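# Open the umbrella until latched and set it down

## Task

Spread the umbrella open far enough that its catch locks it open, then leave it lying on the table so that it is supported by its handle and by the rim of its canopy.

## Robot and tools

Robot: two six-joint arms, left_arm and right_arm, each ending in a parallel two-finger gripper with its own wrist camera. Calibrated bases in the scene frame: left_arm at (-0.011, +0.307, 0) m, quat_wxyz (+1.000, 0, 0, -0.013); right_arm at (+0.020, -0.273, 0) m, quat_wxyz (+0.999, 0, 0, +0.033).

Scene frame: origin at table-top height, halfway between the nominal arm bases. +x points out across the table, +z up, and left_arm sits on the +y side (the arm names do not match image left and right). Results report each gripper's end_effector_position (metres) and end_effector_quat_wxyz in this frame. That position is the point between the finger pads, about 1 cm short of the fingertips; the fingers point along the gripper's +z and close along its y. Printed positions may be off, more so when the arm is reaching far.

Joint order within each arm, in every row and every per-joint list: waist, shoulder, elbow, wrist pitch, wrist yaw, wrist roll. Stated ranges (rad): waist -2.618 to 3.054, shoulder 0.000 to 3.142, elbow 0.000 to 3.142, wrist pitch -1.571 to 1.571, wrist yaw -1.571 to 1.571, wrist roll -2.094 to 2.094. A real end stop may sit up to 0.059 rad away from the stated value in either direction.

Row format (used by execute_actions and move): a single flat list of 14 numbers, each between -1 and 1, covering both arms even when only one moves: left_arm's six joint values then its opening, then right_arm's six joint values then its opening. The joint values are offsets, not poses: they are added to the "Joint targets" shown in the latest result, and are scaled so that 1.0 equals 1.202 rad for the waist, 1.258 for the shoulder, 1.238 for the elbow, 2.073 for wrist pitch, and 2.022 for wrist yaw and wrist roll. The opening is absolute: +1 fully open, -1 shut. To leave an arm still, send 0 for its joints; to leave a gripper as it is, repeat its current command, because 0 means half open.

execute_actions(actions, cameras): actions is a list of actions; each action is a list of up to 15 rows, one row per 1/30 s step, and the last row is held if fewer than 15 are given. Every row in an action is measured from the targets as they were when that action began, so giving the same offset in the next action moves further. An action that would push a joint more than 0.059 rad beyond its range is rejected for both arms; a malformed action rejects the whole call. An empty actions list simply reports state and images. cameras chooses images: omitted, null or ["all"] gives all; [] gives none.

move(target, speed, blend, opening_speed, blocking, cameras): drives all joints together along smooth paths. target is one 14-number row, or a list of up to 15 rows that differ only in joint offsets, each offset counted from the same starting Joint targets. speed is in rad/s for the joint with the farthest to go, 0.01 to 2, default 0.5; one value or one per target. blend (rad) rounds off intermediate corners. opening_speed (at least 0.2 per second on the -1..+1 scale) makes fingers change gradually instead of at once. blocking=false returns early; until a result shows the move has ended, call wait or stop before sending anything else. The move result line reports done, off_target (at rest but a joint more than 0.035 rad off), moving, held or fault, with the worst joint per arm. Moves do not avoid obstacles or the other arm.

wait(seconds 0 to 10): lets time pass holding commands. stop(): brakes a running move. zoom_image(camera, region [x0,y0,x1,y1], at most 504x504 px) enlarges part of the latest image of cam_high, cam_low, cam_left_wrist or cam_right_wrist (all 896x504). read_manual(section="licences") only gives licence texts. finished_scene(scene) ends the scene; here use scene 2, and only once the umbrella stays latched open and resting properly on the table without help.

Limits on motion: each joint's target is kept within a set lead of its measured angle (waist 0.202, shoulder 0.258, elbow 0.238, wrist pitch 0.573, wrist yaw and roll 0.522 rad), and targets that would place the gripper more than 100 mm from where it is are scaled back, so large motions need several actions. "joint sent to its limit" means a joint was clipped at its end stop. "joint command not followed" means the clearance check altered targets; it does not keep the grippers apart.

Reading results: Joint positions and Joint velocities give per-arm joints then finger gap (m; 0.094 fully open). grip_measured is the opening on the command scale; it reads slightly wide when empty and a few mm narrow on a squeezed part. Commanding a little below first-contact reading gives a light grip; 0.11 below gives full force (about 50 to 62 N per pad). grip_effort_nm is motor effort at the shaft (negative closing), offset and noisy. Joint torques include gravity, have offsets, and joints 1 to 3 wrap sign beyond ±28 N m.

Cautions: do not let the umbrella or anything else leave the table, and do not release parts that are still moving. Avoid fast impacts, hard presses and any clash between the two arms, which can end the scene. If an arm is blocked it keeps pushing; command its targets back past its measured positions. Stretched or straining arms heat motors: a MOTOR HOT line appears at 75 °C, at 90 °C the arm folds and stays idle, at 100 °C it goes limp. Favour smooth, moderate motions.

Each tool is called as a command line: name --argument value for each argument, lists and objects as JSON in quotes; but a table of rows of numbers goes row by row, as --pt "numbers of a row", without its own name.

## Session

execute_actions --actions '[]'

Scene clock: 285.27 s.
left_arm: end_effector_position=(+0.3516, -0.0065, +0.2301) grip_measured=-0.719 grip_effort_nm=-0.046 end_effector_quat_wxyz=(+0.413, +0.578, +0.408, -0.574) | right_arm: end_effector_position=(+0.3504, +0.0407, +0.4400) grip_measured=-0.826 grip_effort_nm=-1.067 end_effector_quat_wxyz=(+0.574, -0.462, +0.478, +0.478)
Joint names: [waist, shoulder, elbow, wrist pitch, wrist yaw, wrist roll]
Joint positions: left_arm=[-0.307 2.248 1.911 -1.108 1.571 1.455 0.013] | right_arm=[0.348 1.572 1.414 0.387 -1.037 0.125 0.008]
Joint velocities: left_arm=[-0.007 0.007 0.007 -0.007 -0.022 -0.022 -0.001] | right_arm=[-0.007 -0.017 -0.007 -0.066 0.022 -0.007 -0.001]
Joint torques (N m): left_arm=[-0.06 1.74 -2.07 1.07 0.56 0.47] | right_arm=[-0.51 -6.65 5.05 1.46 0.53 -0.13]
Motor temperatures (°C): left_arm=[34 37 39 35 33 31 31] | right_arm=[34 36 34 41 33 34 36]
Heat: left arm: 39 °C; right arm: 41 °C.
Joint targets: left_arm=[-0.308 2.420 1.801 -1.074 1.568 1.495] | right_arm=[0.343 1.566 1.387 0.386 -1.000 0.110]
Tool commands: left_gripper/opening=-0.72 right_gripper/opening=-0.95

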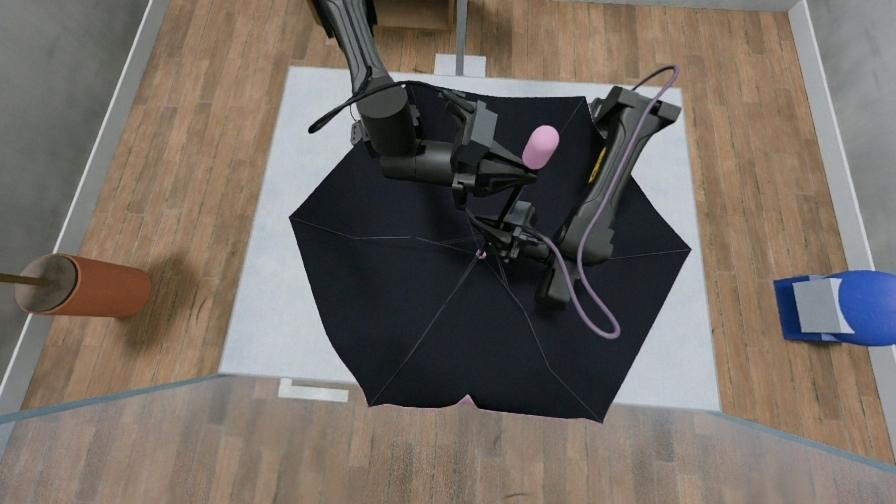

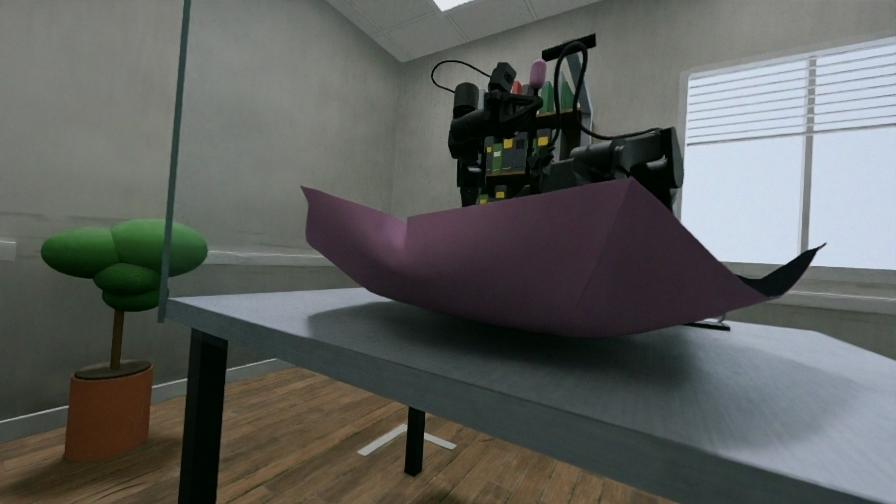

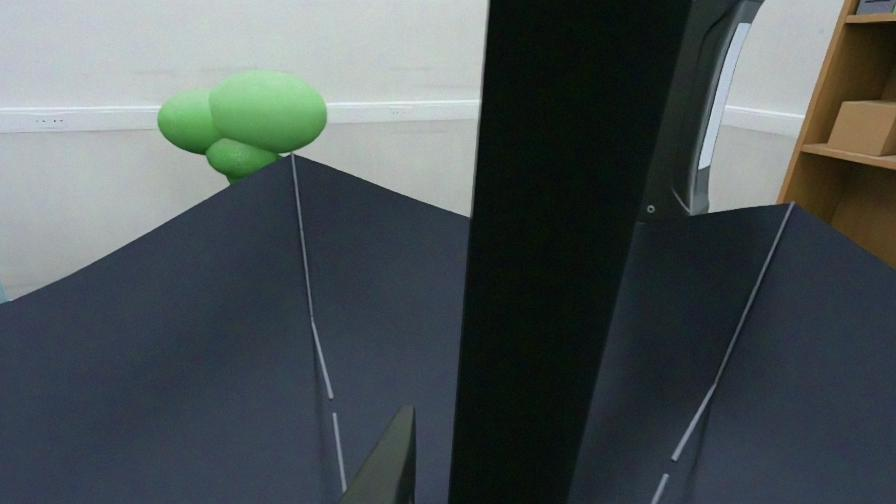

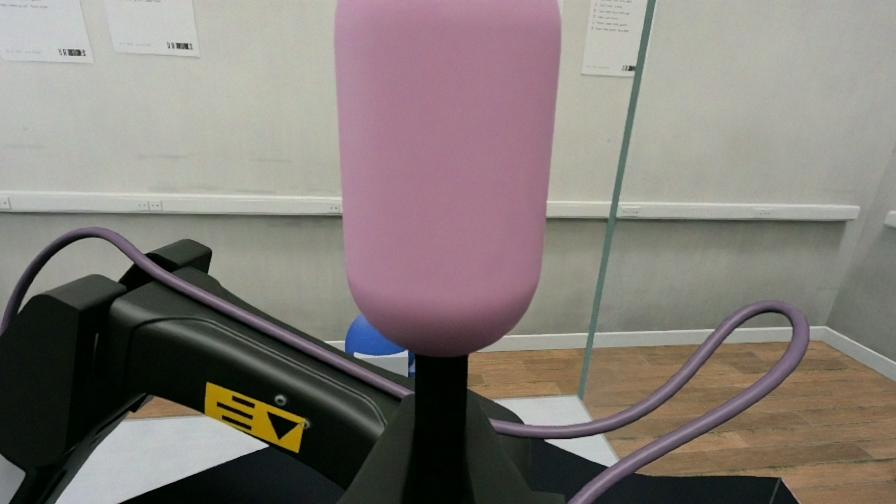

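zoom_image --camera "cam_high" --region '[380, 90, 620, 320]'

zoom_image --camera "cam_low" --region '[400, 20, 700, 240]'

zoom_image --camera "cam_left_wrist" --region '[200, 100, 896, 504]'

Scaled by 2.100 from the camera's 896x504 image, which has a finer 1280x720 frame.

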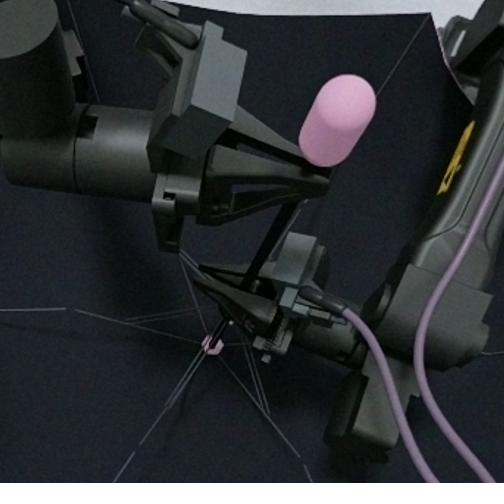

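Scaled by 1.680 from the camera's 896x504 image, which has a finer 1280x720 frame.

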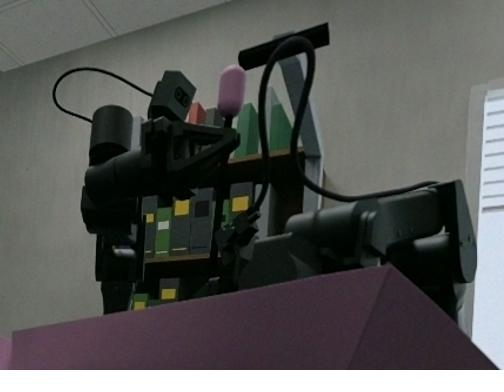

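Region (200, 100, 896, 504) is 696x404 pixels. A region can be at most 504 by 504 pixels.

zoom_image --camera "cam_left_wrist" --region '[280, 200, 784, 504]'

zoom_image --camera "cam_left_wrist" --region '[392, 0, 896, 304]'

zoom_image --camera "cam_high" --region '[440, 190, 560, 290]'

Scaled by 1.000.

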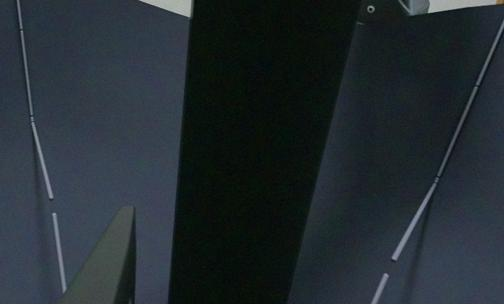

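Scaled by 1.000.

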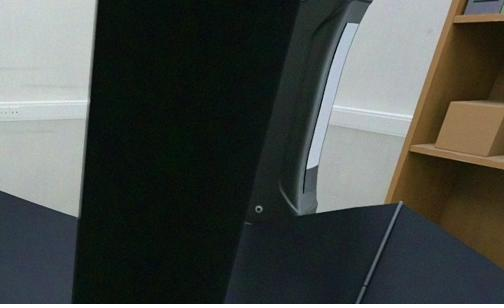

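Scaled by 4.200 from the camera's 896x504 image, which has a finer 1280x720 frame.

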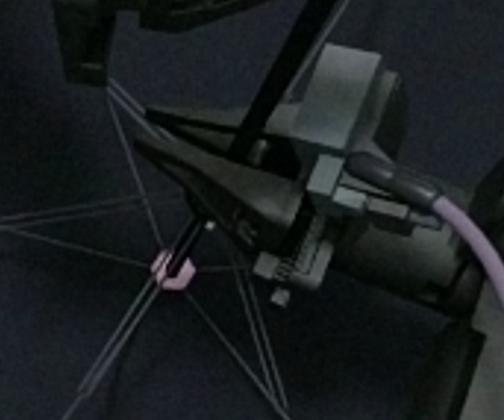

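zoom_image --camera "cam_high" --region '[280, 180, 560, 420]'

zoom_image --camera "cam_high" --region '[450, 220, 530, 280]'

zoom_image --camera "cam_high" --region '[460, 190, 700, 430]'

Scaled by 1.800 from the camera's 896x504 image, which has a finer 1280x720 frame.

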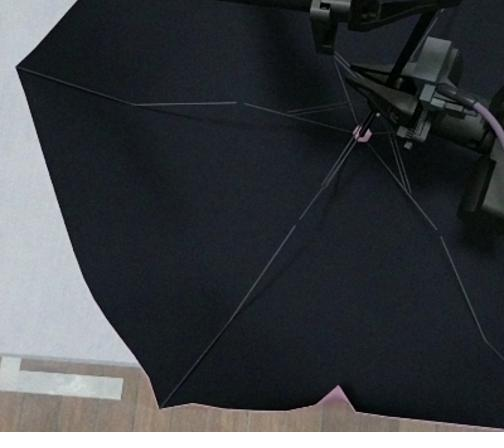

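Scaled by 6.300 from the camera's 896x504 image, which has a finer 1280x720 frame.

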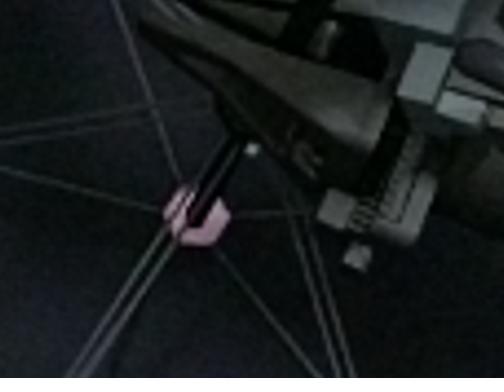

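Scaled by 2.100 from the camera's 896x504 image, which has a finer 1280x720 frame.

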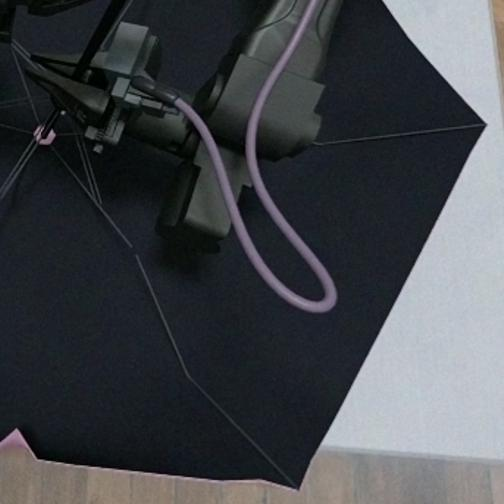

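zoom_image --camera "cam_high" --region '[470, 225, 510, 265]'

zoom_image --camera "cam_high" --region '[340, 210, 440, 270]'

Scaled by 12.600 from the camera's 896x504 image, which has a finer 1280x720 frame.

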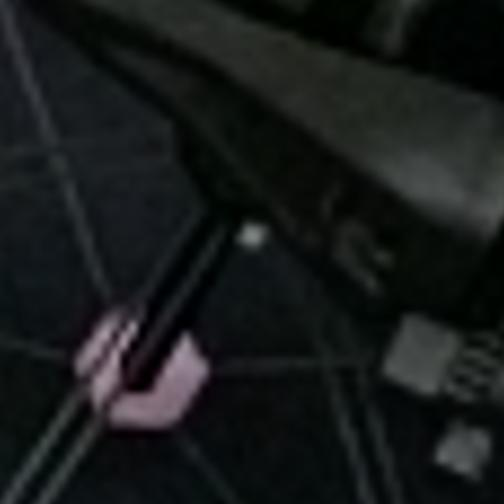

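Scaled by 5.040 from the camera's 896x504 image, which has a finer 1280x720 frame.

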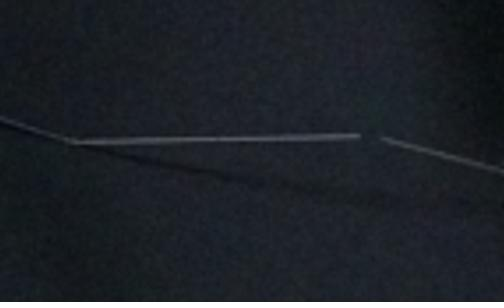

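move --target '[0,-0.1208,0.0178,0.0357,0,0,-0.72,0,0,0,0,0,0,-0.95]' --speed 0.3 --cameras '["cam_high"]'

Scene clock: 367.50 s.
left_arm: end_effector_position=(+0.3481, -0.0053, +0.2416) grip_measured=-0.719 grip_effort_nm=-0.042 end_effector_quat_wxyz=(+0.437, +0.595, +0.382, -0.556) | right_arm: end_effector_position=(+0.3495, +0.0411, +0.4399) grip_measured=-0.826 grip_effort_nm=-1.057 end_effector_quat_wxyz=(+0.573, -0.463, +0.477, +0.479)
Joint names: [waist, shoulder, elbow, wrist pitch, wrist yaw, wrist roll]
Joint positions: left_arm=[-0.307 2.204 1.88 -1.046 1.571 1.465 0.013] | right_arm=[0.349 1.572 1.414 0.388 -1.04 0.125 0.008]
Joint velocities: left_arm=[-0.007 0.002 -0.002 -0.007 -0.022 -0.037 0] | right_arm=[-0.002 -0.012 0.002 -0.007 -0.007 0.007 0]
Joint torques (N m): left_arm=[-0.05 -5.79 2.22 1.26 0.55 0.38] | right_arm=[-0.61 -6.67 5.07 1.46 0.57 -0.13]
Motor temperatures (°C): left_arm=[34 35 38 36 33 32 31] | right_arm=[34 35 34 40 33 34 37]
Heat: left arm: 38 °C; right arm: 40 °C.
Joint targets: left_arm=[-0.308 2.268 1.822 -1.000 1.568 1.495] | right_arm=[0.343 1.566 1.386 0.386 -1.000 0.110]
move: off_target (left_arm, right_arm); left_arm: the shoulder is farthest, 0.064 rad from its target; right_arm: the wrist yaw is farthest, 0.040 rad from its target
Images, in order (width x height): cam_high 896x504.

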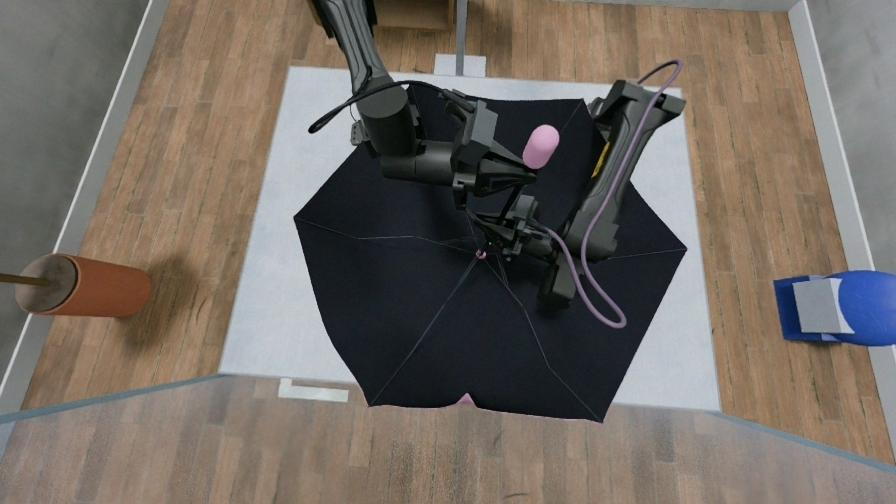

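zoom_image --camera "cam_high" --region '[550, 60, 710, 220]'

zoom_image --camera "cam_high" --region '[310, 30, 470, 190]'

Scaled by 3.150 from the camera's 896x504 image, which has a finer 1280x720 frame.

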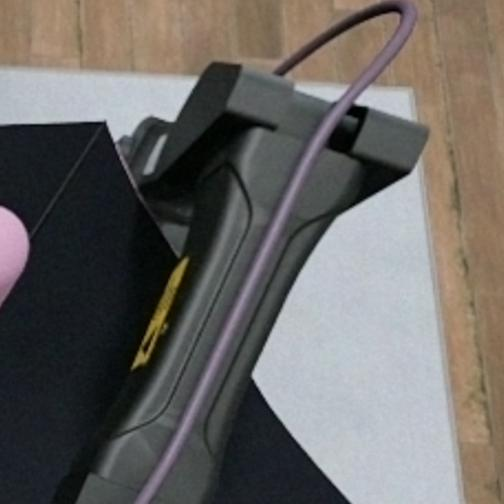

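Scaled by 3.150 from the camera's 896x504 image, which has a finer 1280x720 frame.

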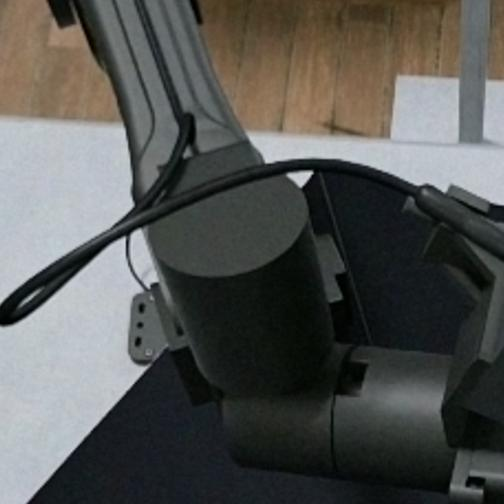

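move --target '[0,-0.0204,0.1596,-0.1072,0,0,-0.72,0,0,0,0,0,0,-0.95]' --speed 0.3 --cameras '["cam_high", "cam_low"]'

Scene clock: 483.40 s.
left_arm: end_effector_position=(+0.3487, -0.0054, +0.2615) grip_measured=-0.719 grip_effort_nm=-0.046 end_effector_quat_wxyz=(+0.426, +0.592, +0.395, -0.559) | right_arm: end_effector_position=(+0.3514, +0.0409, +0.4403) grip_measured=-0.826 grip_effort_nm=-1.057 end_effector_quat_wxyz=(+0.576, -0.460, +0.480, +0.477)
Joint names: [waist, shoulder, elbow, wrist pitch, wrist yaw, wrist roll]
Joint positions: left_arm=[-0.307 2.219 1.996 -1.203 1.558 1.489 0.013] | right_arm=[0.349 1.572 1.414 0.388 -1.029 0.125 0.008]
Joint velocities: left_arm=[-0.012 -0.002 -0.002 -0.022 0.066 0.022 0] | right_arm=[-0.007 0.007 -0.012 0.051 -0.081 -0.022 0]
Joint torques (N m): left_arm=[-0.06 -8.8 8.44 0.51 0.68 0.11] | right_arm=[-0.59 -6.71 5.05 1.47 0.43 -0.14]
Motor temperatures (°C): left_arm=[34 36 38 36 33 32 31] | right_arm=[34 36 34 40 33 34 37]
Heat: left arm: 38 °C; right arm: 40 °C.
Joint targets: left_arm=[-0.308 2.242 2.020 -1.222 1.568 1.495] | right_arm=[0.343 1.566 1.386 0.386 -1.000 0.110]
move: done
Images, in order (width x height): cam_high 896x504, cam_low 896x504.

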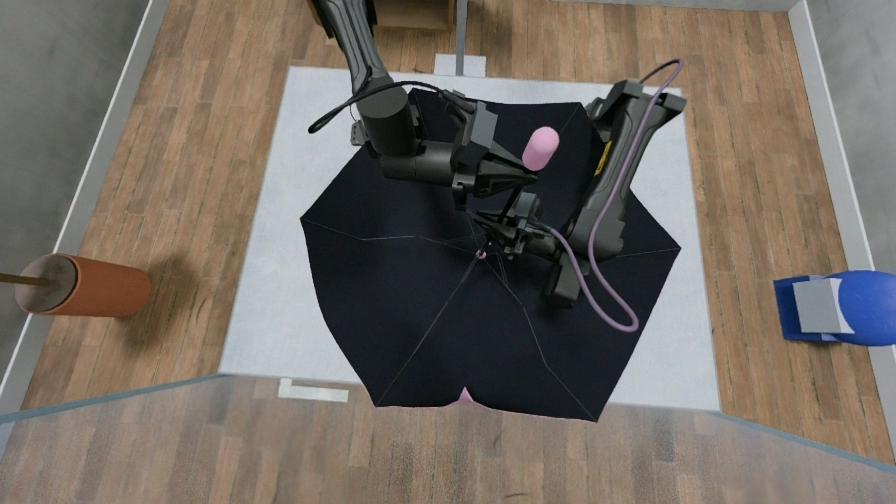

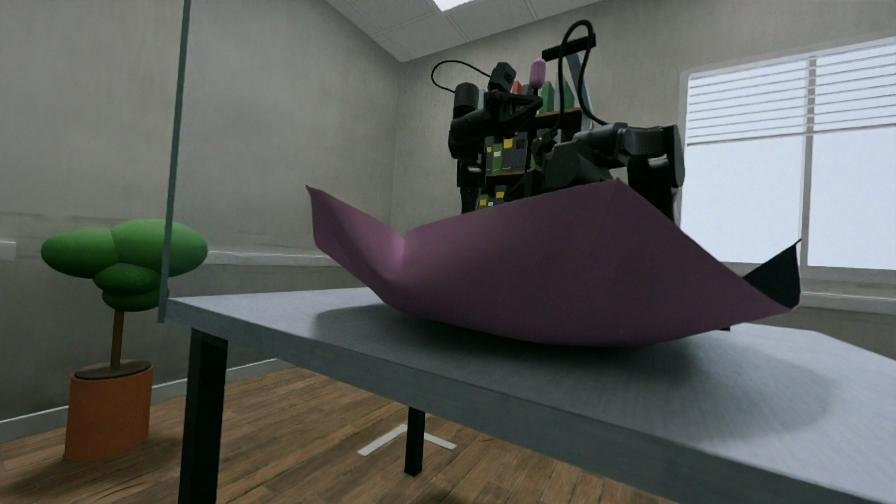

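zoom_image --camera "cam_high" --region '[470, 225, 510, 265]'

zoom_image --camera "cam_high" --region '[450, 200, 550, 300]'

Scaled by 12.600 from the camera's 896x504 image, which has a finer 1280x720 frame.

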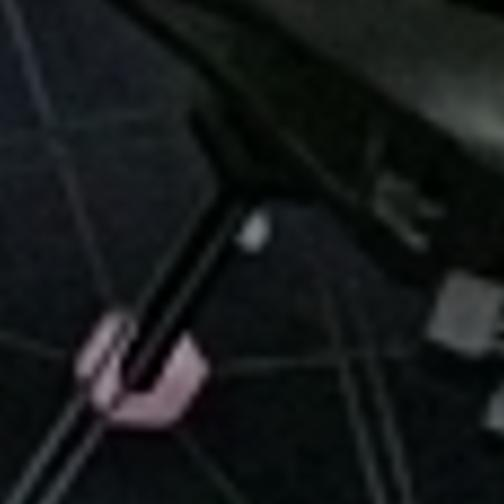

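Scaled by 5.040 from the camera's 896x504 image, which has a finer 1280x720 frame.

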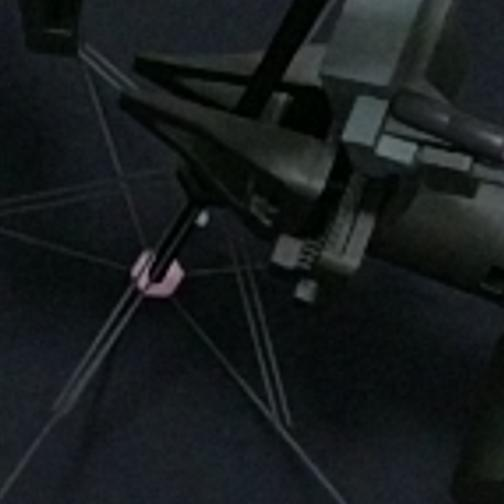

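move --target '[0,0.0020,-0.0617,0.0376,0,0,-0.72,0,0,0,0,0,0,-0.95]' --speed 0.3 --cameras '[]'

move --target '[0,0.0072,-0.0522,0.0356,0,0,-0.72,0,0,0,0,0,0,-0.95]' --speed 0.3 --cameras '[]'

move --target '[0,0.0117,-0.0450,0.0340,0,0,-0.72,0,0,0,0,0,0,-0.95]' --speed 0.3 --cameras '[]'

move --target '[0,0.0157,-0.0389,0.0327,0,0,-0.72,0,0,0,0,0,0,-0.95]' --speed 0.3 --cameras '[]'

move --target '[0,0.0200,-0.0320,0.0313,0,0,-0.72,0,0,0,0,0,0,-0.95]' --speed 0.3 --cameras '["cam_high"]'

Scene clock: 521.07 s.
left_arm: end_effector_position=(+0.3497, -0.0058, +0.2533) grip_measured=-0.719 grip_effort_nm=-0.046 end_effector_quat_wxyz=(+0.430, +0.595, +0.390, -0.555) | right_arm: end_effector_position=(+0.3518, +0.0408, +0.4404) grip_measured=-0.826 grip_effort_nm=-1.067 end_effector_quat_wxyz=(+0.576, -0.459, +0.480, +0.476)
Joint names: [waist, shoulder, elbow, wrist pitch, wrist yaw, wrist roll]
Joint positions: left_arm=[-0.307 2.219 1.962 -1.154 1.558 1.49 0.013] | right_arm=[0.349 1.572 1.414 0.388 -1.027 0.125 0.008]
Joint velocities: left_arm=[-0.017 0.012 -0.002 0.037 -0.037 -0.051 -0.001] | right_arm=[0.002 -0.012 -0.012 -0.037 -0.037 -0.081 0]
Joint torques (N m): left_arm=[-0.06 -8.65 5.08 0.79 0.67 0.11] | right_arm=[-0.58 -6.67 5.08 1.47 0.41 -0.15]
Motor temperatures (°C): left_arm=[34 37 39 35 33 32 30] | right_arm=[34 36 34 41 33 34 37]
Heat: left arm: 39 °C; right arm: 41 °C.
Joint targets: left_arm=[-0.308 2.245 1.944 -1.144 1.568 1.495] | right_arm=[0.343 1.566 1.386 0.386 -1.000 0.110]
move: done
No camera images: "cameras" was empty.

Scene clock: 521.90 s.
left_arm: end_effector_position=(+0.3495, -0.0057, +0.2482) grip_measured=-0.719 grip_effort_nm=-0.042 end_effector_quat_wxyz=(+0.436, +0.594, +0.384, -0.557) | right_arm: end_effector_position=(+0.3518, +0.0408, +0.4404) grip_measured=-0.826 grip_effort_nm=-1.067 end_effector_quat_wxyz=(+0.576, -0.459, +0.480, +0.476)
Joint names: [waist, shoulder, elbow, wrist pitch, wrist yaw, wrist roll]
Joint positions: left_arm=[-0.307 2.216 1.927 -1.105 1.571 1.485 0.013] | right_arm=[0.349 1.572 1.414 0.388 -1.027 0.125 0.008]
Joint velocities: left_arm=[0.002 0.002 -0.012 0.037 -0.007 -0.007 0] | right_arm=[-0.002 0.002 -0.007 0.081 -0.037 0.007 0.001]
Joint torques (N m): left_arm=[-0.06 -7.71 2.92 1.1 0.56 0.17] | right_arm=[-0.54 -6.64 5.04 1.47 0.41 -0.14]
Motor temperatures (°C): left_arm=[34 37 39 35 33 32 30] | right_arm=[34 36 34 41 33 34 37]
Heat: left arm: 39 °C; right arm: 41 °C.
Joint targets: left_arm=[-0.308 2.254 1.879 -1.071 1.568 1.495] | right_arm=[0.343 1.566 1.386 0.386 -1.000 0.110]
move: off_target (left_arm); left_arm: the elbow is farthest, 0.048 rad from its target
No camera images: "cameras" was empty.

Scene clock: 522.73 s.
left_arm: end_effector_position=(+0.3483, -0.0053, +0.2451) grip_measured=-0.719 grip_effort_nm=-0.032 end_effector_quat_wxyz=(+0.445, +0.600, +0.374, -0.549) | right_arm: end_effector_position=(+0.3518, +0.0408, +0.4404) grip_measured=-0.826 grip_effort_nm=-1.053 end_effector_quat_wxyz=(+0.576, -0.459, +0.480, +0.476)
Joint names: [waist, shoulder, elbow, wrist pitch, wrist yaw, wrist roll]
Joint positions: left_arm=[-0.307 2.198 1.885 -1.04 1.571 1.479 0.013] | right_arm=[0.349 1.572 1.414 0.388 -1.027 0.125 0.008]
Joint velocities: left_arm=[0.017 -0.002 0.007 0.051 0.037 -0.037 0] | right_arm=[0.017 -0.017 -0.017 0.081 -0.066 -0.051 0.001]
Joint torques (N m): left_arm=[-0.08 -5.34 1.94 1.21 0.55 0.22] | right_arm=[-0.61 -6.68 5.08 1.46 0.4 -0.15]
Motor temperatures (°C): left_arm=[34 37 38 35 33 32 30] | right_arm=[34 36 34 41 33 34 37]
Heat: left arm: 38 °C; right arm: 41 °C.
Joint targets: left_arm=[-0.308 2.269 1.824 -1.000 1.568 1.495] | right_arm=[0.343 1.566 1.386 0.386 -1.000 0.110]
move: off_target (left_arm); left_arm: the shoulder is farthest, 0.070 rad from its target
No camera images: "cameras" was empty.

Scene clock: 523.60 s.
left_arm: end_effector_position=(+0.3477, -0.0051, +0.2422) grip_measured=-0.719 grip_effort_nm=-0.046 end_effector_quat_wxyz=(+0.453, +0.605, +0.365, -0.543) | right_arm: end_effector_position=(+0.3518, +0.0408, +0.4404) grip_measured=-0.826 grip_effort_nm=-1.057 end_effector_quat_wxyz=(+0.576, -0.459, +0.480, +0.476)
Joint names: [waist, shoulder, elbow, wrist pitch, wrist yaw, wrist roll]
Joint positions: left_arm=[-0.307 2.186 1.85 -0.981 1.571 1.468 0.013] | right_arm=[0.349 1.572 1.414 0.388 -1.027 0.125 0.008]
Joint velocities: left_arm=[-0.012 -0.007 -0.007 -0.051 0.037 0.066 0] | right_arm=[0.002 -0.007 -0.002 -0.022 0.022 -0.007 -0.001]
Joint torques (N m): left_arm=[-0.08 -3.02 0.9 1.36 0.55 0.35] | right_arm=[-0.57 -6.69 5.12 1.46 0.4 -0.13]
Motor temperatures (°C): left_arm=[34 37 38 35 33 32 30] | right_arm=[34 36 34 41 33 34 37]
Heat: left arm: 38 °C; right arm: 41 °C.
Joint targets: left_arm=[-0.308 2.289 1.775 -0.932 1.568 1.495] | right_arm=[0.343 1.566 1.386 0.386 -1.000 0.110]
move: off_target (left_arm); left_arm: the shoulder is farthest, 0.103 rad from its target
No camera images: "cameras" was empty.

Scene clock: 524.47 s.
left_arm: end_effector_position=(+0.3476, -0.0051, +0.2410) grip_measured=-0.719 grip_effort_nm=-0.081 end_effector_quat_wxyz=(+0.456, +0.608, +0.362, -0.540) | right_arm: end_effector_position=(+0.3516, +0.0408, +0.4404) grip_measured=-0.826 grip_effort_nm=-1.067 end_effector_quat_wxyz=(+0.576, -0.459, +0.480, +0.477)
Joint names: [waist, shoulder, elbow, wrist pitch, wrist yaw, wrist roll]
Joint positions: left_arm=[-0.307 2.175 1.826 -0.93 1.571 1.444 0.013] | right_arm=[0.349 1.572 1.414 0.388 -1.028 0.125 0.008]
Joint velocities: left_arm=[-0.007 -0.007 -0.017 -0.051 0.007 -0.022 -0.001] | right_arm=[0.002 -0.022 0.007 -0.095 0.037 0.022 0]
Joint torques (N m): left_arm=[-0.06 -0.47 -0.23 1.54 0.54 0.63] | right_arm=[-0.51 -6.69 5.08 1.47 0.43 -0.14]
Motor temperatures (°C): left_arm=[34 37 38 35 33 32 30] | right_arm=[34 36 34 41 33 34 37]
Heat: left arm: 38 °C; right arm: 41 °C.
Joint targets: left_arm=[-0.308 2.313 1.736 -0.867 1.568 1.495] | right_arm=[0.343 1.566 1.386 0.386 -1.000 0.110]
move: off_target (left_arm); left_arm: the shoulder is farthest, 0.139 rad from its target
Images, in order (width x height): cam_high 896x504.

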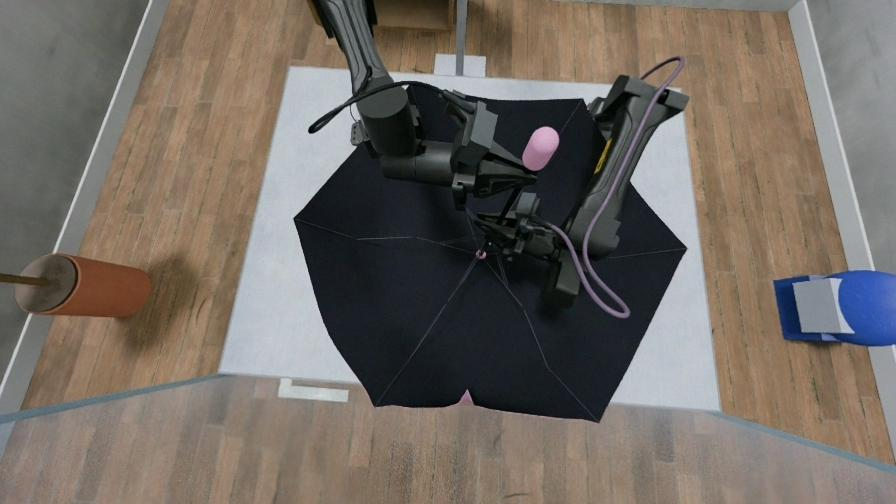

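move --target '[0,-0.0631,0.2006,-0.1465,0,0,-0.64,0,0,0,0,0,0,-0.95]' --speed 0.4 --cameras '[]'

move --target '[0.0715,-0.0568,-0.0931,0.0211,0,0,-0.64,0,0,0,0,0,0,-0.95]' --speed 0.2 --cameras '["cam_high", "cam_left_wrist"]'

Scene clock: 553.30 s.
left_arm: end_effector_position=(+0.3485, -0.0052, +0.2564) grip_measured=-0.641 grip_effort_nm=0.037 end_effector_quat_wxyz=(+0.433, +0.597, +0.388, -0.553) | right_arm: end_effector_position=(+0.3516, +0.0408, +0.4404) grip_measured=-0.826 grip_effort_nm=-1.067 end_effector_quat_wxyz=(+0.576, -0.459, +0.480, +0.477)
Joint names: [waist, shoulder, elbow, wrist pitch, wrist yaw, wrist roll]
Joint positions: left_arm=[-0.307 2.209 1.959 -1.152 1.558 1.49 0.017] | right_arm=[0.349 1.572 1.414 0.388 -1.028 0.126 0.008]
Joint velocities: left_arm=[-0.007 -0.017 0.012 0.007 -0.081 0.051 0] | right_arm=[-0.002 -0.012 0.002 -0.037 0.007 0.037 0.001]
Joint torques (N m): left_arm=[-0.12 -8.65 8.58 0.53 0.68 0.1] | right_arm=[-0.57 -6.67 5.08 1.47 0.43 -0.13]
Motor temperatures (°C): left_arm=[34 36 38 37 33 32 30] | right_arm=[34 36 34 41 33 34 38]
Heat: left arm: 38 °C; right arm: 41 °C.
Joint targets: left_arm=[-0.309 2.234 1.984 -1.171 1.568 1.496] | right_arm=[0.343 1.566 1.386 0.386 -1.000 0.110]
move: done
No camera images: "cameras" was empty.

Scene clock: 554.30 s.
left_arm: end_effector_position=(+0.3649, +0.0251, +0.2433) grip_measured=-0.641 grip_effort_nm=0.042 end_effector_quat_wxyz=(+0.442, +0.573, +0.423, -0.545) | right_arm: end_effector_position=(+0.3528, +0.0407, +0.4406) grip_measured=-0.826 grip_effort_nm=-1.062 end_effector_quat_wxyz=(+0.578, -0.457, +0.481, +0.475)
Joint names: [waist, shoulder, elbow, wrist pitch, wrist yaw, wrist roll]
Joint positions: left_arm=[-0.23 2.195 1.886 -1.137 1.556 1.49 0.017] | right_arm=[0.349 1.572 1.414 0.388 -1.021 0.126 0.008]
Joint velocities: left_arm=[-0.007 0.007 -0.017 -0.037 -0.066 -0.095 -0.002] | right_arm=[0.012 0.022 -0.002 -0.007 0.007 -0.051 -0.001]
Joint torques (N m): left_arm=[0.69 -12.75 5.15 0.77 0.69 0.1] | right_arm=[-0.58 -6.67 5.07 1.47 0.34 -0.14]
Motor temperatures (°C): left_arm=[34 36 38 37 33 32 30] | right_arm=[34 36 34 41 33 34 38]
Heat: left arm: 38 °C; right arm: 41 °C.
Joint targets: left_arm=[-0.223 2.163 1.869 -1.127 1.568 1.496] | right_arm=[0.343 1.566 1.386 0.386 -1.000 0.110]
move: done
Images, in order (width x height): cam_high 896x504, cam_left_wrist 896x504.

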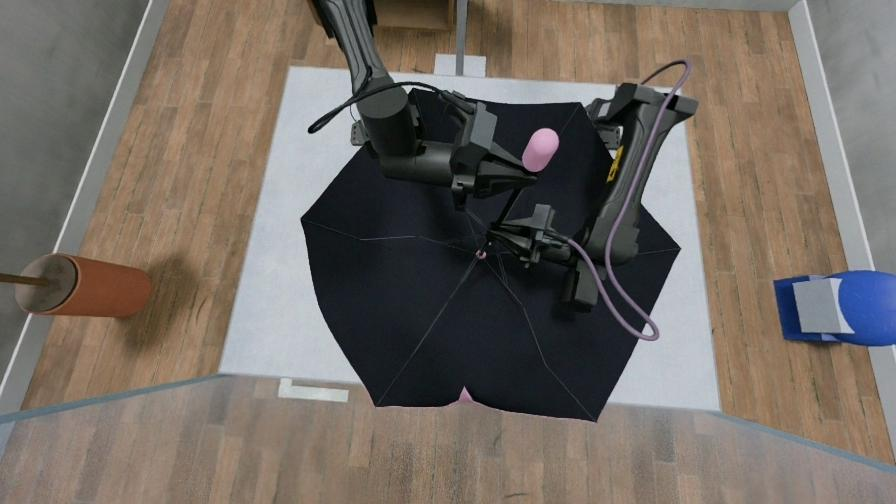

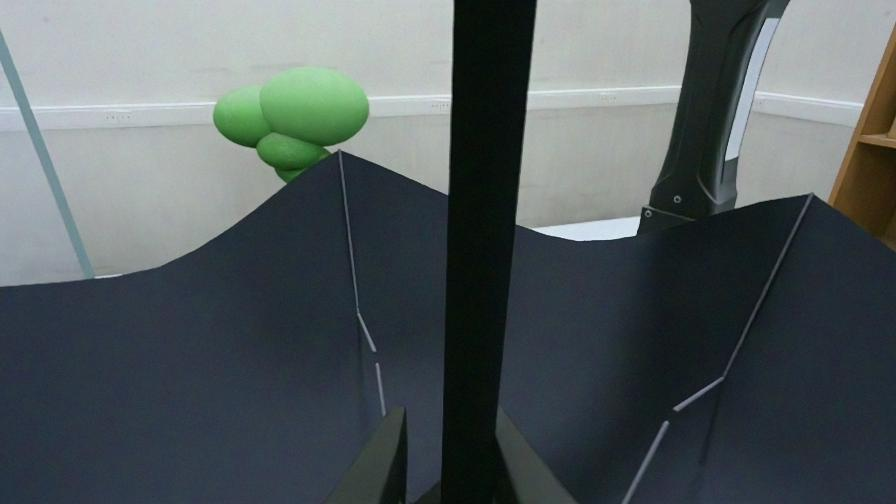

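move --pt "0 0.0787 -0.1737 0.0844 0 0 -0.64 0 0 0 0 0 0 -0.95" --pt "0 0.1534 -0.2132 0.0844 0 0 -0.64 0 0 0 0 0 0 -0.95" --speed 0.4 --cameras '["cam_high", "cam_left_wrist"]'

Scene clock: 573.77 s.
left_arm: end_effector_position=(+0.3579, +0.0269, +0.2109) grip_measured=-0.641 grip_effort_nm=0.022 end_effector_quat_wxyz=(+0.450, +0.573, +0.414, -0.546) | right_arm: end_effector_position=(+0.3436, +0.0431, +0.4395) grip_measured=-0.826 grip_effort_nm=-1.062 end_effector_quat_wxyz=(+0.566, -0.472, +0.471, +0.485)
Joint names: [waist, shoulder, elbow, wrist pitch, wrist yaw, wrist roll]
Joint positions: left_arm=[-0.23 2.18 1.721 -0.962 1.571 1.484 0.017] | right_arm=[0.354 1.571 1.414 0.39 -1.064 0.126 0.008]
Joint velocities: left_arm=[0.007 -0.007 0.022 0.022 0.037 0.007 0] | right_arm=[-0.012 -0.002 0.007 0.007 -0.051 -0.066 0]
Joint torques (N m): left_arm=[0.68 2.63 -2.69 0.83 0.56 0.18] | right_arm=[-1.07 -6.61 5.05 1.43 0.85 -0.15]
Motor temperatures (°C): left_arm=[34 39 38 36 33 32 30] | right_arm=[34 36 34 41 33 34 38]
Heat: left arm: 39 °C; right arm: 41 °C.
Joint targets: left_arm=[-0.223 2.356 1.605 -0.952 1.568 1.495] | right_arm=[0.343 1.566 1.386 0.386 -1.000 0.110]
move: off_target (left_arm, right_arm); left_arm: the shoulder is farthest, 0.176 rad from its target; right_arm: the wrist yaw is farthest, 0.064 rad from its target
Images, in order (width x height): cam_high 896x504, cam_left_wrist 896x504.

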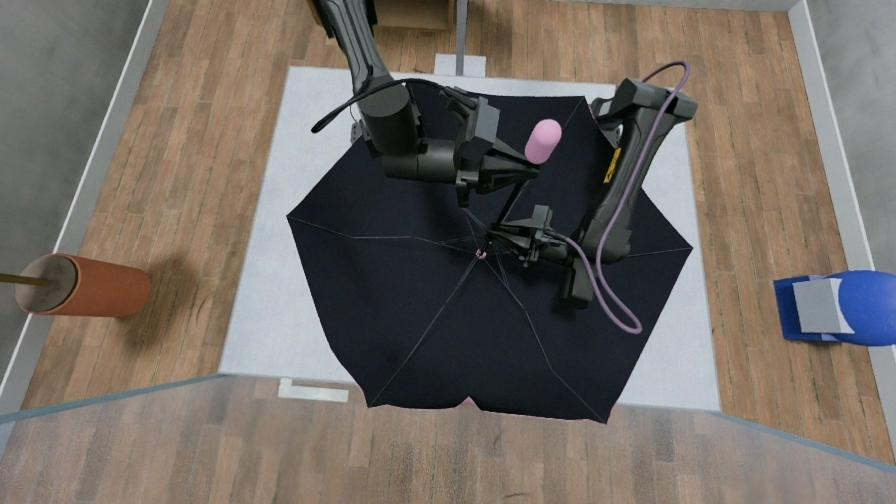

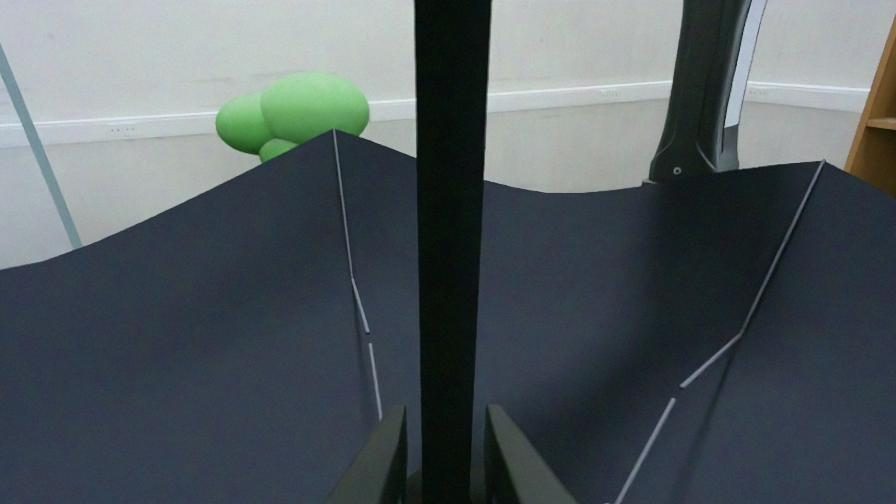

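zoom_image --camera "cam_high" --region '[470, 225, 510, 265]'

zoom_image --camera "cam_left_wrist" --region '[300, 330, 600, 504]'

Scaled by 12.600 from the camera's 896x504 image, which has a finer 1280x720 frame.

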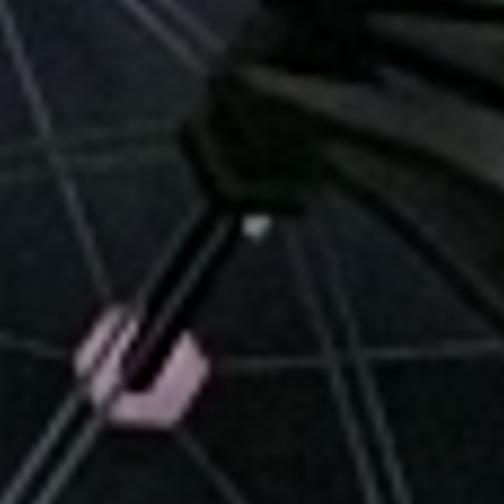

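Scaled by 1.680 from the camera's 896x504 image, which has a finer 1280x720 frame.

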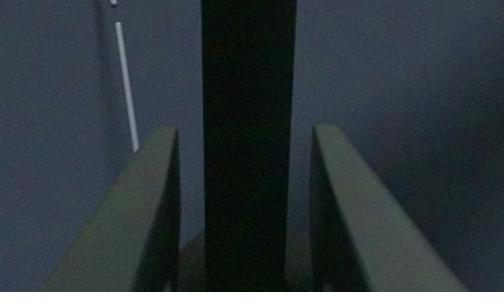

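move --target '[0,-0.1534,0.2132,-0.0844,0,0,-0.66,0,0,0,0,0,0,-0.95]' --speed 0.5 --cameras '[]'

execute_actions --actions '[[[0,0.1574,-0.2132,0.0844,0,0,-0.66,0,0,0,0,0,0,-0.95]]]' --cameras '["cam_high"]'

Scene clock: 589.53 s.
left_arm: end_effector_position=(+0.3607, +0.0262, +0.2418) grip_measured=-0.658 grip_effort_nm=-0.085 end_effector_quat_wxyz=(+0.444, +0.574, +0.421, -0.544) | right_arm: end_effector_position=(+0.3508, +0.0413, +0.4402) grip_measured=-0.826 grip_effort_nm=-1.067 end_effector_quat_wxyz=(+0.575, -0.460, +0.479, +0.477)
Joint names: [waist, shoulder, elbow, wrist pitch, wrist yaw, wrist roll]
Joint positions: left_arm=[-0.23 2.174 1.846 -1.109 1.558 1.489 0.016] | right_arm=[0.35 1.571 1.412 0.39 -1.029 0.126 0.008]
Joint velocities: left_arm=[0.002 0.002 0.002 -0.081 -0.037 -0.037 0] | right_arm=[-0.022 0.002 0.007 0.007 -0.022 -0.051 -0.001]
Joint torques (N m): left_arm=[0.66 -11 8.38 0.5 0.69 0.11] | right_arm=[-0.77 -6.58 5.19 1.46 0.45 -0.14]
Motor temperatures (°C): left_arm=[34 37 38 35 33 32 30] | right_arm=[34 36 34 40 34 34 38]
Heat: left arm: 38 °C; right arm: 40 °C.
Joint targets: left_arm=[-0.223 2.163 1.869 -1.127 1.568 1.495] | right_arm=[0.343 1.566 1.386 0.386 -1.000 0.110]
move: done
No camera images: "cameras" was empty.

Scene clock: 590.23 s.
left_arm: end_effector_position=(+0.3575, +0.0270, +0.2069) grip_measured=-0.658 grip_effort_nm=-0.076 end_effector_quat_wxyz=(+0.444, +0.568, +0.420, -0.551) | right_arm: end_effector_position=(+0.3412, +0.0442, +0.4393) grip_measured=-0.826 grip_effort_nm=-1.062 end_effector_quat_wxyz=(+0.565, -0.474, +0.469, +0.486)
Joint names: [waist, shoulder, elbow, wrist pitch, wrist yaw, wrist roll]
Joint positions: left_arm=[-0.23 2.192 1.724 -0.987 1.571 1.496 0.016] | right_arm=[0.358 1.568 1.41 0.39 -1.066 0.124 0.008]
Joint velocities: left_arm=[0.002 -0.007 -0.012 -0.051 -0.051 -0.037 0] | right_arm=[0.002 0.007 -0.002 0.022 -0.081 -0.037 0]
Joint torques (N m): left_arm=[0.68 2.11 -2.99 1.05 0.55 0.04] | right_arm=[-1.52 -6.37 5.35 1.42 0.85 -0.13]
Motor temperatures (°C): left_arm=[34 37 38 35 33 32 30] | right_arm=[34 36 34 40 34 34 38]
Heat: left arm: 38 °C; right arm: 40 °C.
Joint targets: left_arm=[-0.223 2.361 1.605 -0.952 1.568 1.495] | right_arm=[0.343 1.566 1.386 0.386 -1.000 0.110]
Images, in order (width x height): cam_high 896x504.

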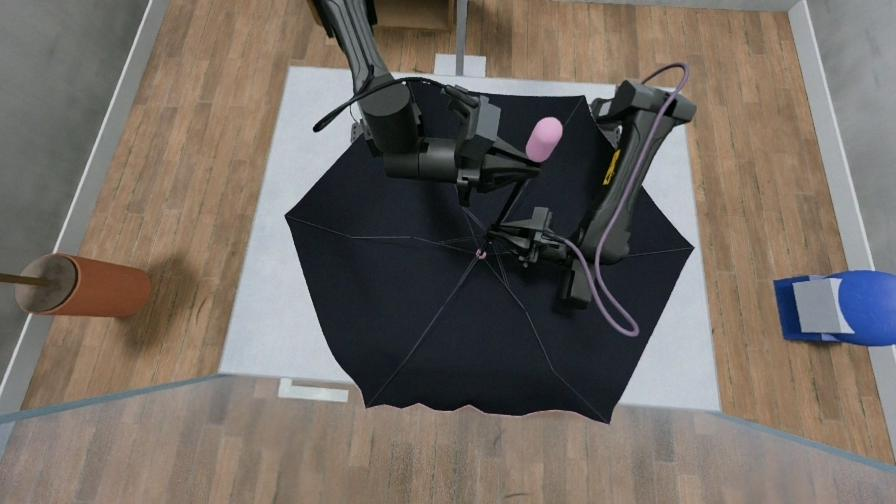

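zoom_image --camera "cam_high" --region '[470, 225, 510, 265]'

Scaled by 12.600 from the camera's 896x504 image, which has a finer 1280x720 frame.

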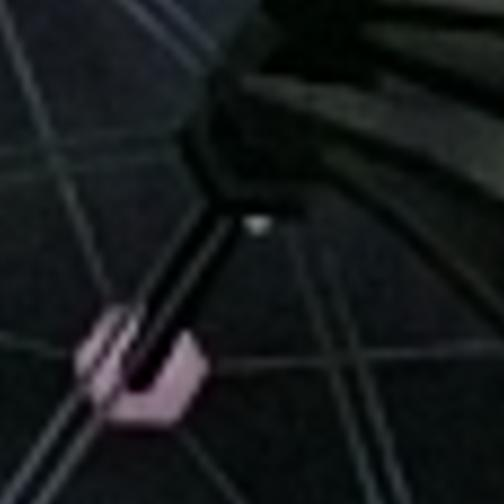

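move --target '[0,-0.1574,0.2600,-0.1124,0,0,-0.66,0,0,0,0,0,0,-0.95]' --speed 0.6 --cameras '["cam_high"]'

Scene clock: 612.93 s.
left_arm: end_effector_position=(+0.3624, +0.0258, +0.2528) grip_measured=-0.659 grip_effort_nm=-0.081 end_effector_quat_wxyz=(+0.443, +0.574, +0.422, -0.544) | right_arm: end_effector_position=(+0.3513, +0.0401, +0.4407) grip_measured=-0.826 grip_effort_nm=-1.057 end_effector_quat_wxyz=(+0.577, -0.458, +0.480, +0.476)
Joint names: [waist, shoulder, elbow, wrist pitch, wrist yaw, wrist roll]
Joint positions: left_arm=[-0.23 2.181 1.902 -1.167 1.555 1.495 0.016] | right_arm=[0.348 1.568 1.41 0.389 -1.026 0.126 0.008]
Joint velocities: left_arm=[-0.007 0.002 0.002 0.051 0.007 -0.022 -0.001] | right_arm=[0.017 0.012 0.017 0.022 -0.037 -0.051 0]
Joint torques (N m): left_arm=[0.68 -11.56 8.51 0.49 0.7 0.05] | right_arm=[-0.51 -6.38 5.38 1.45 0.41 -0.13]
Motor temperatures (°C): left_arm=[34 36 38 35 33 32 30] | right_arm=[34 36 34 40 34 34 38]
Heat: left arm: 38 °C; right arm: 40 °C.
Joint targets: left_arm=[-0.223 2.163 1.927 -1.185 1.568 1.495] | right_arm=[0.343 1.566 1.386 0.386 -1.000 0.110]
move: done
Images, in order (width x height): cam_high 896x504.

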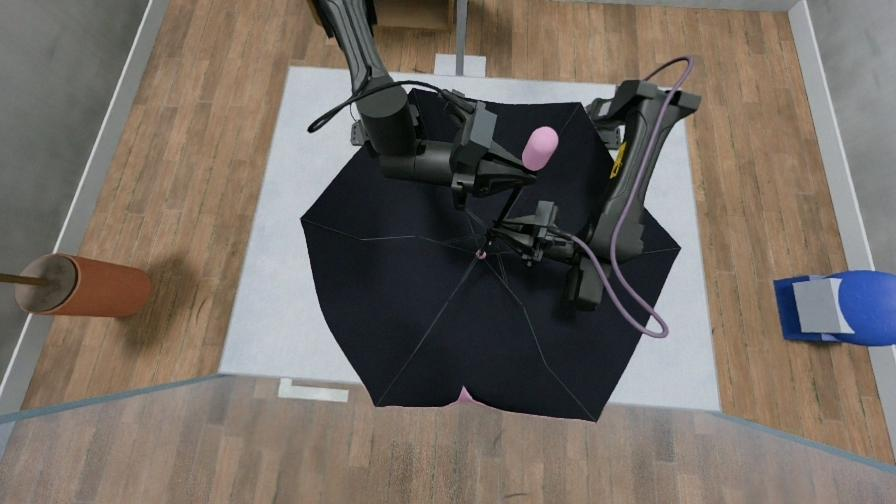

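execute_actions --actions '[]' --cameras '["cam_high", "cam_low"]'

Scene clock: 624.07 s.
left_arm: end_effector_position=(+0.3623, +0.0258, +0.2527) grip_measured=-0.659 grip_effort_nm=-0.081 end_effector_quat_wxyz=(+0.443, +0.574, +0.422, -0.544) | right_arm: end_effector_position=(+0.3514, +0.0401, +0.4407) grip_measured=-0.826 grip_effort_nm=-1.062 end_effector_quat_wxyz=(+0.577, -0.458, +0.480, +0.476)
Joint names: [waist, shoulder, elbow, wrist pitch, wrist yaw, wrist roll]
Joint positions: left_arm=[-0.23 2.181 1.902 -1.168 1.555 1.495 0.016] | right_arm=[0.348 1.568 1.41 0.389 -1.025 0.126 0.008]
Joint velocities: left_arm=[-0.007 0.012 -0.002 -0.022 0.081 -0.037 -0.001] | right_arm=[-0.007 -0.022 -0.002 0.037 -0.051 0.007 0]
Joint torques (N m): left_arm=[0.66 -11.55 8.5 0.49 0.71 0.04] | right_arm=[-0.53 -6.38 5.35 1.45 0.41 -0.14]
Motor temperatures (°C): left_arm=[34 38 39 35 33 32 30] | right_arm=[34 36 34 40 34 34 38]
Heat: left arm: 39 °C; right arm: 40 °C.
Joint targets: left_arm=[-0.223 2.163 1.927 -1.185 1.568 1.495] | right_arm=[0.343 1.566 1.386 0.386 -1.000 0.110]
Tool commands: left_gripper/opening=-0.66 right_gripper/opening=-0.95
Images, in order (width x height): cam_high 896x504, cam_low 896x504.

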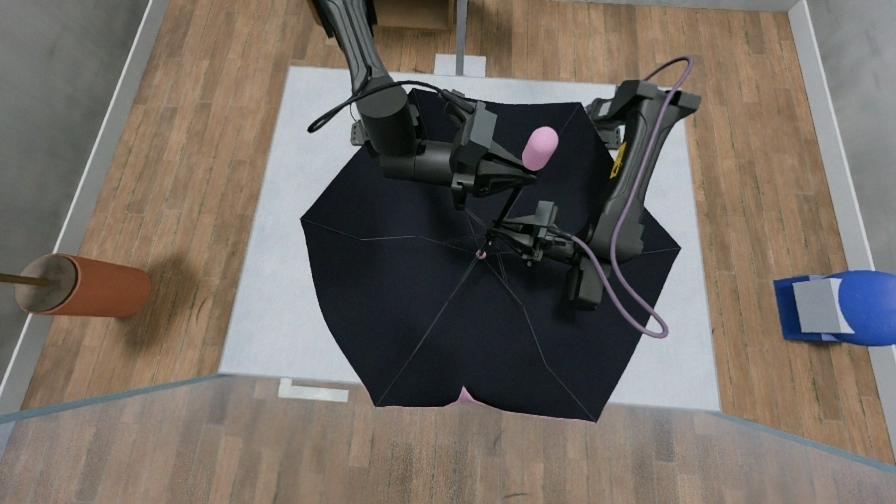

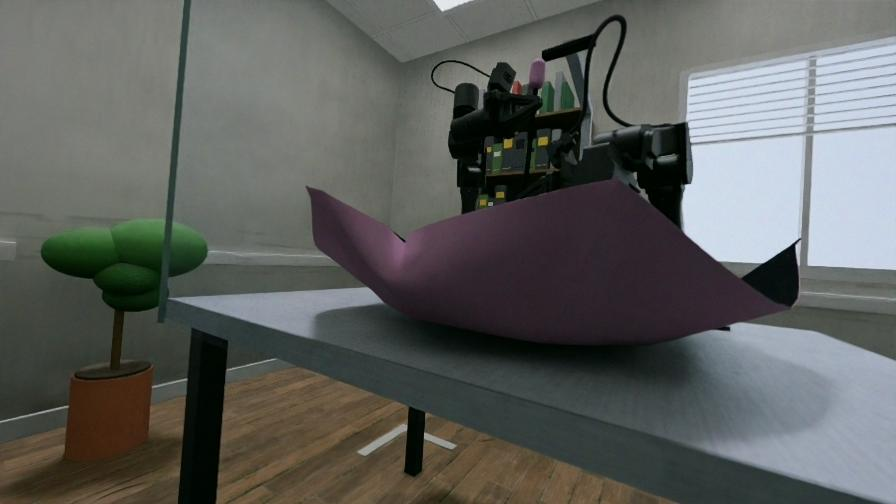

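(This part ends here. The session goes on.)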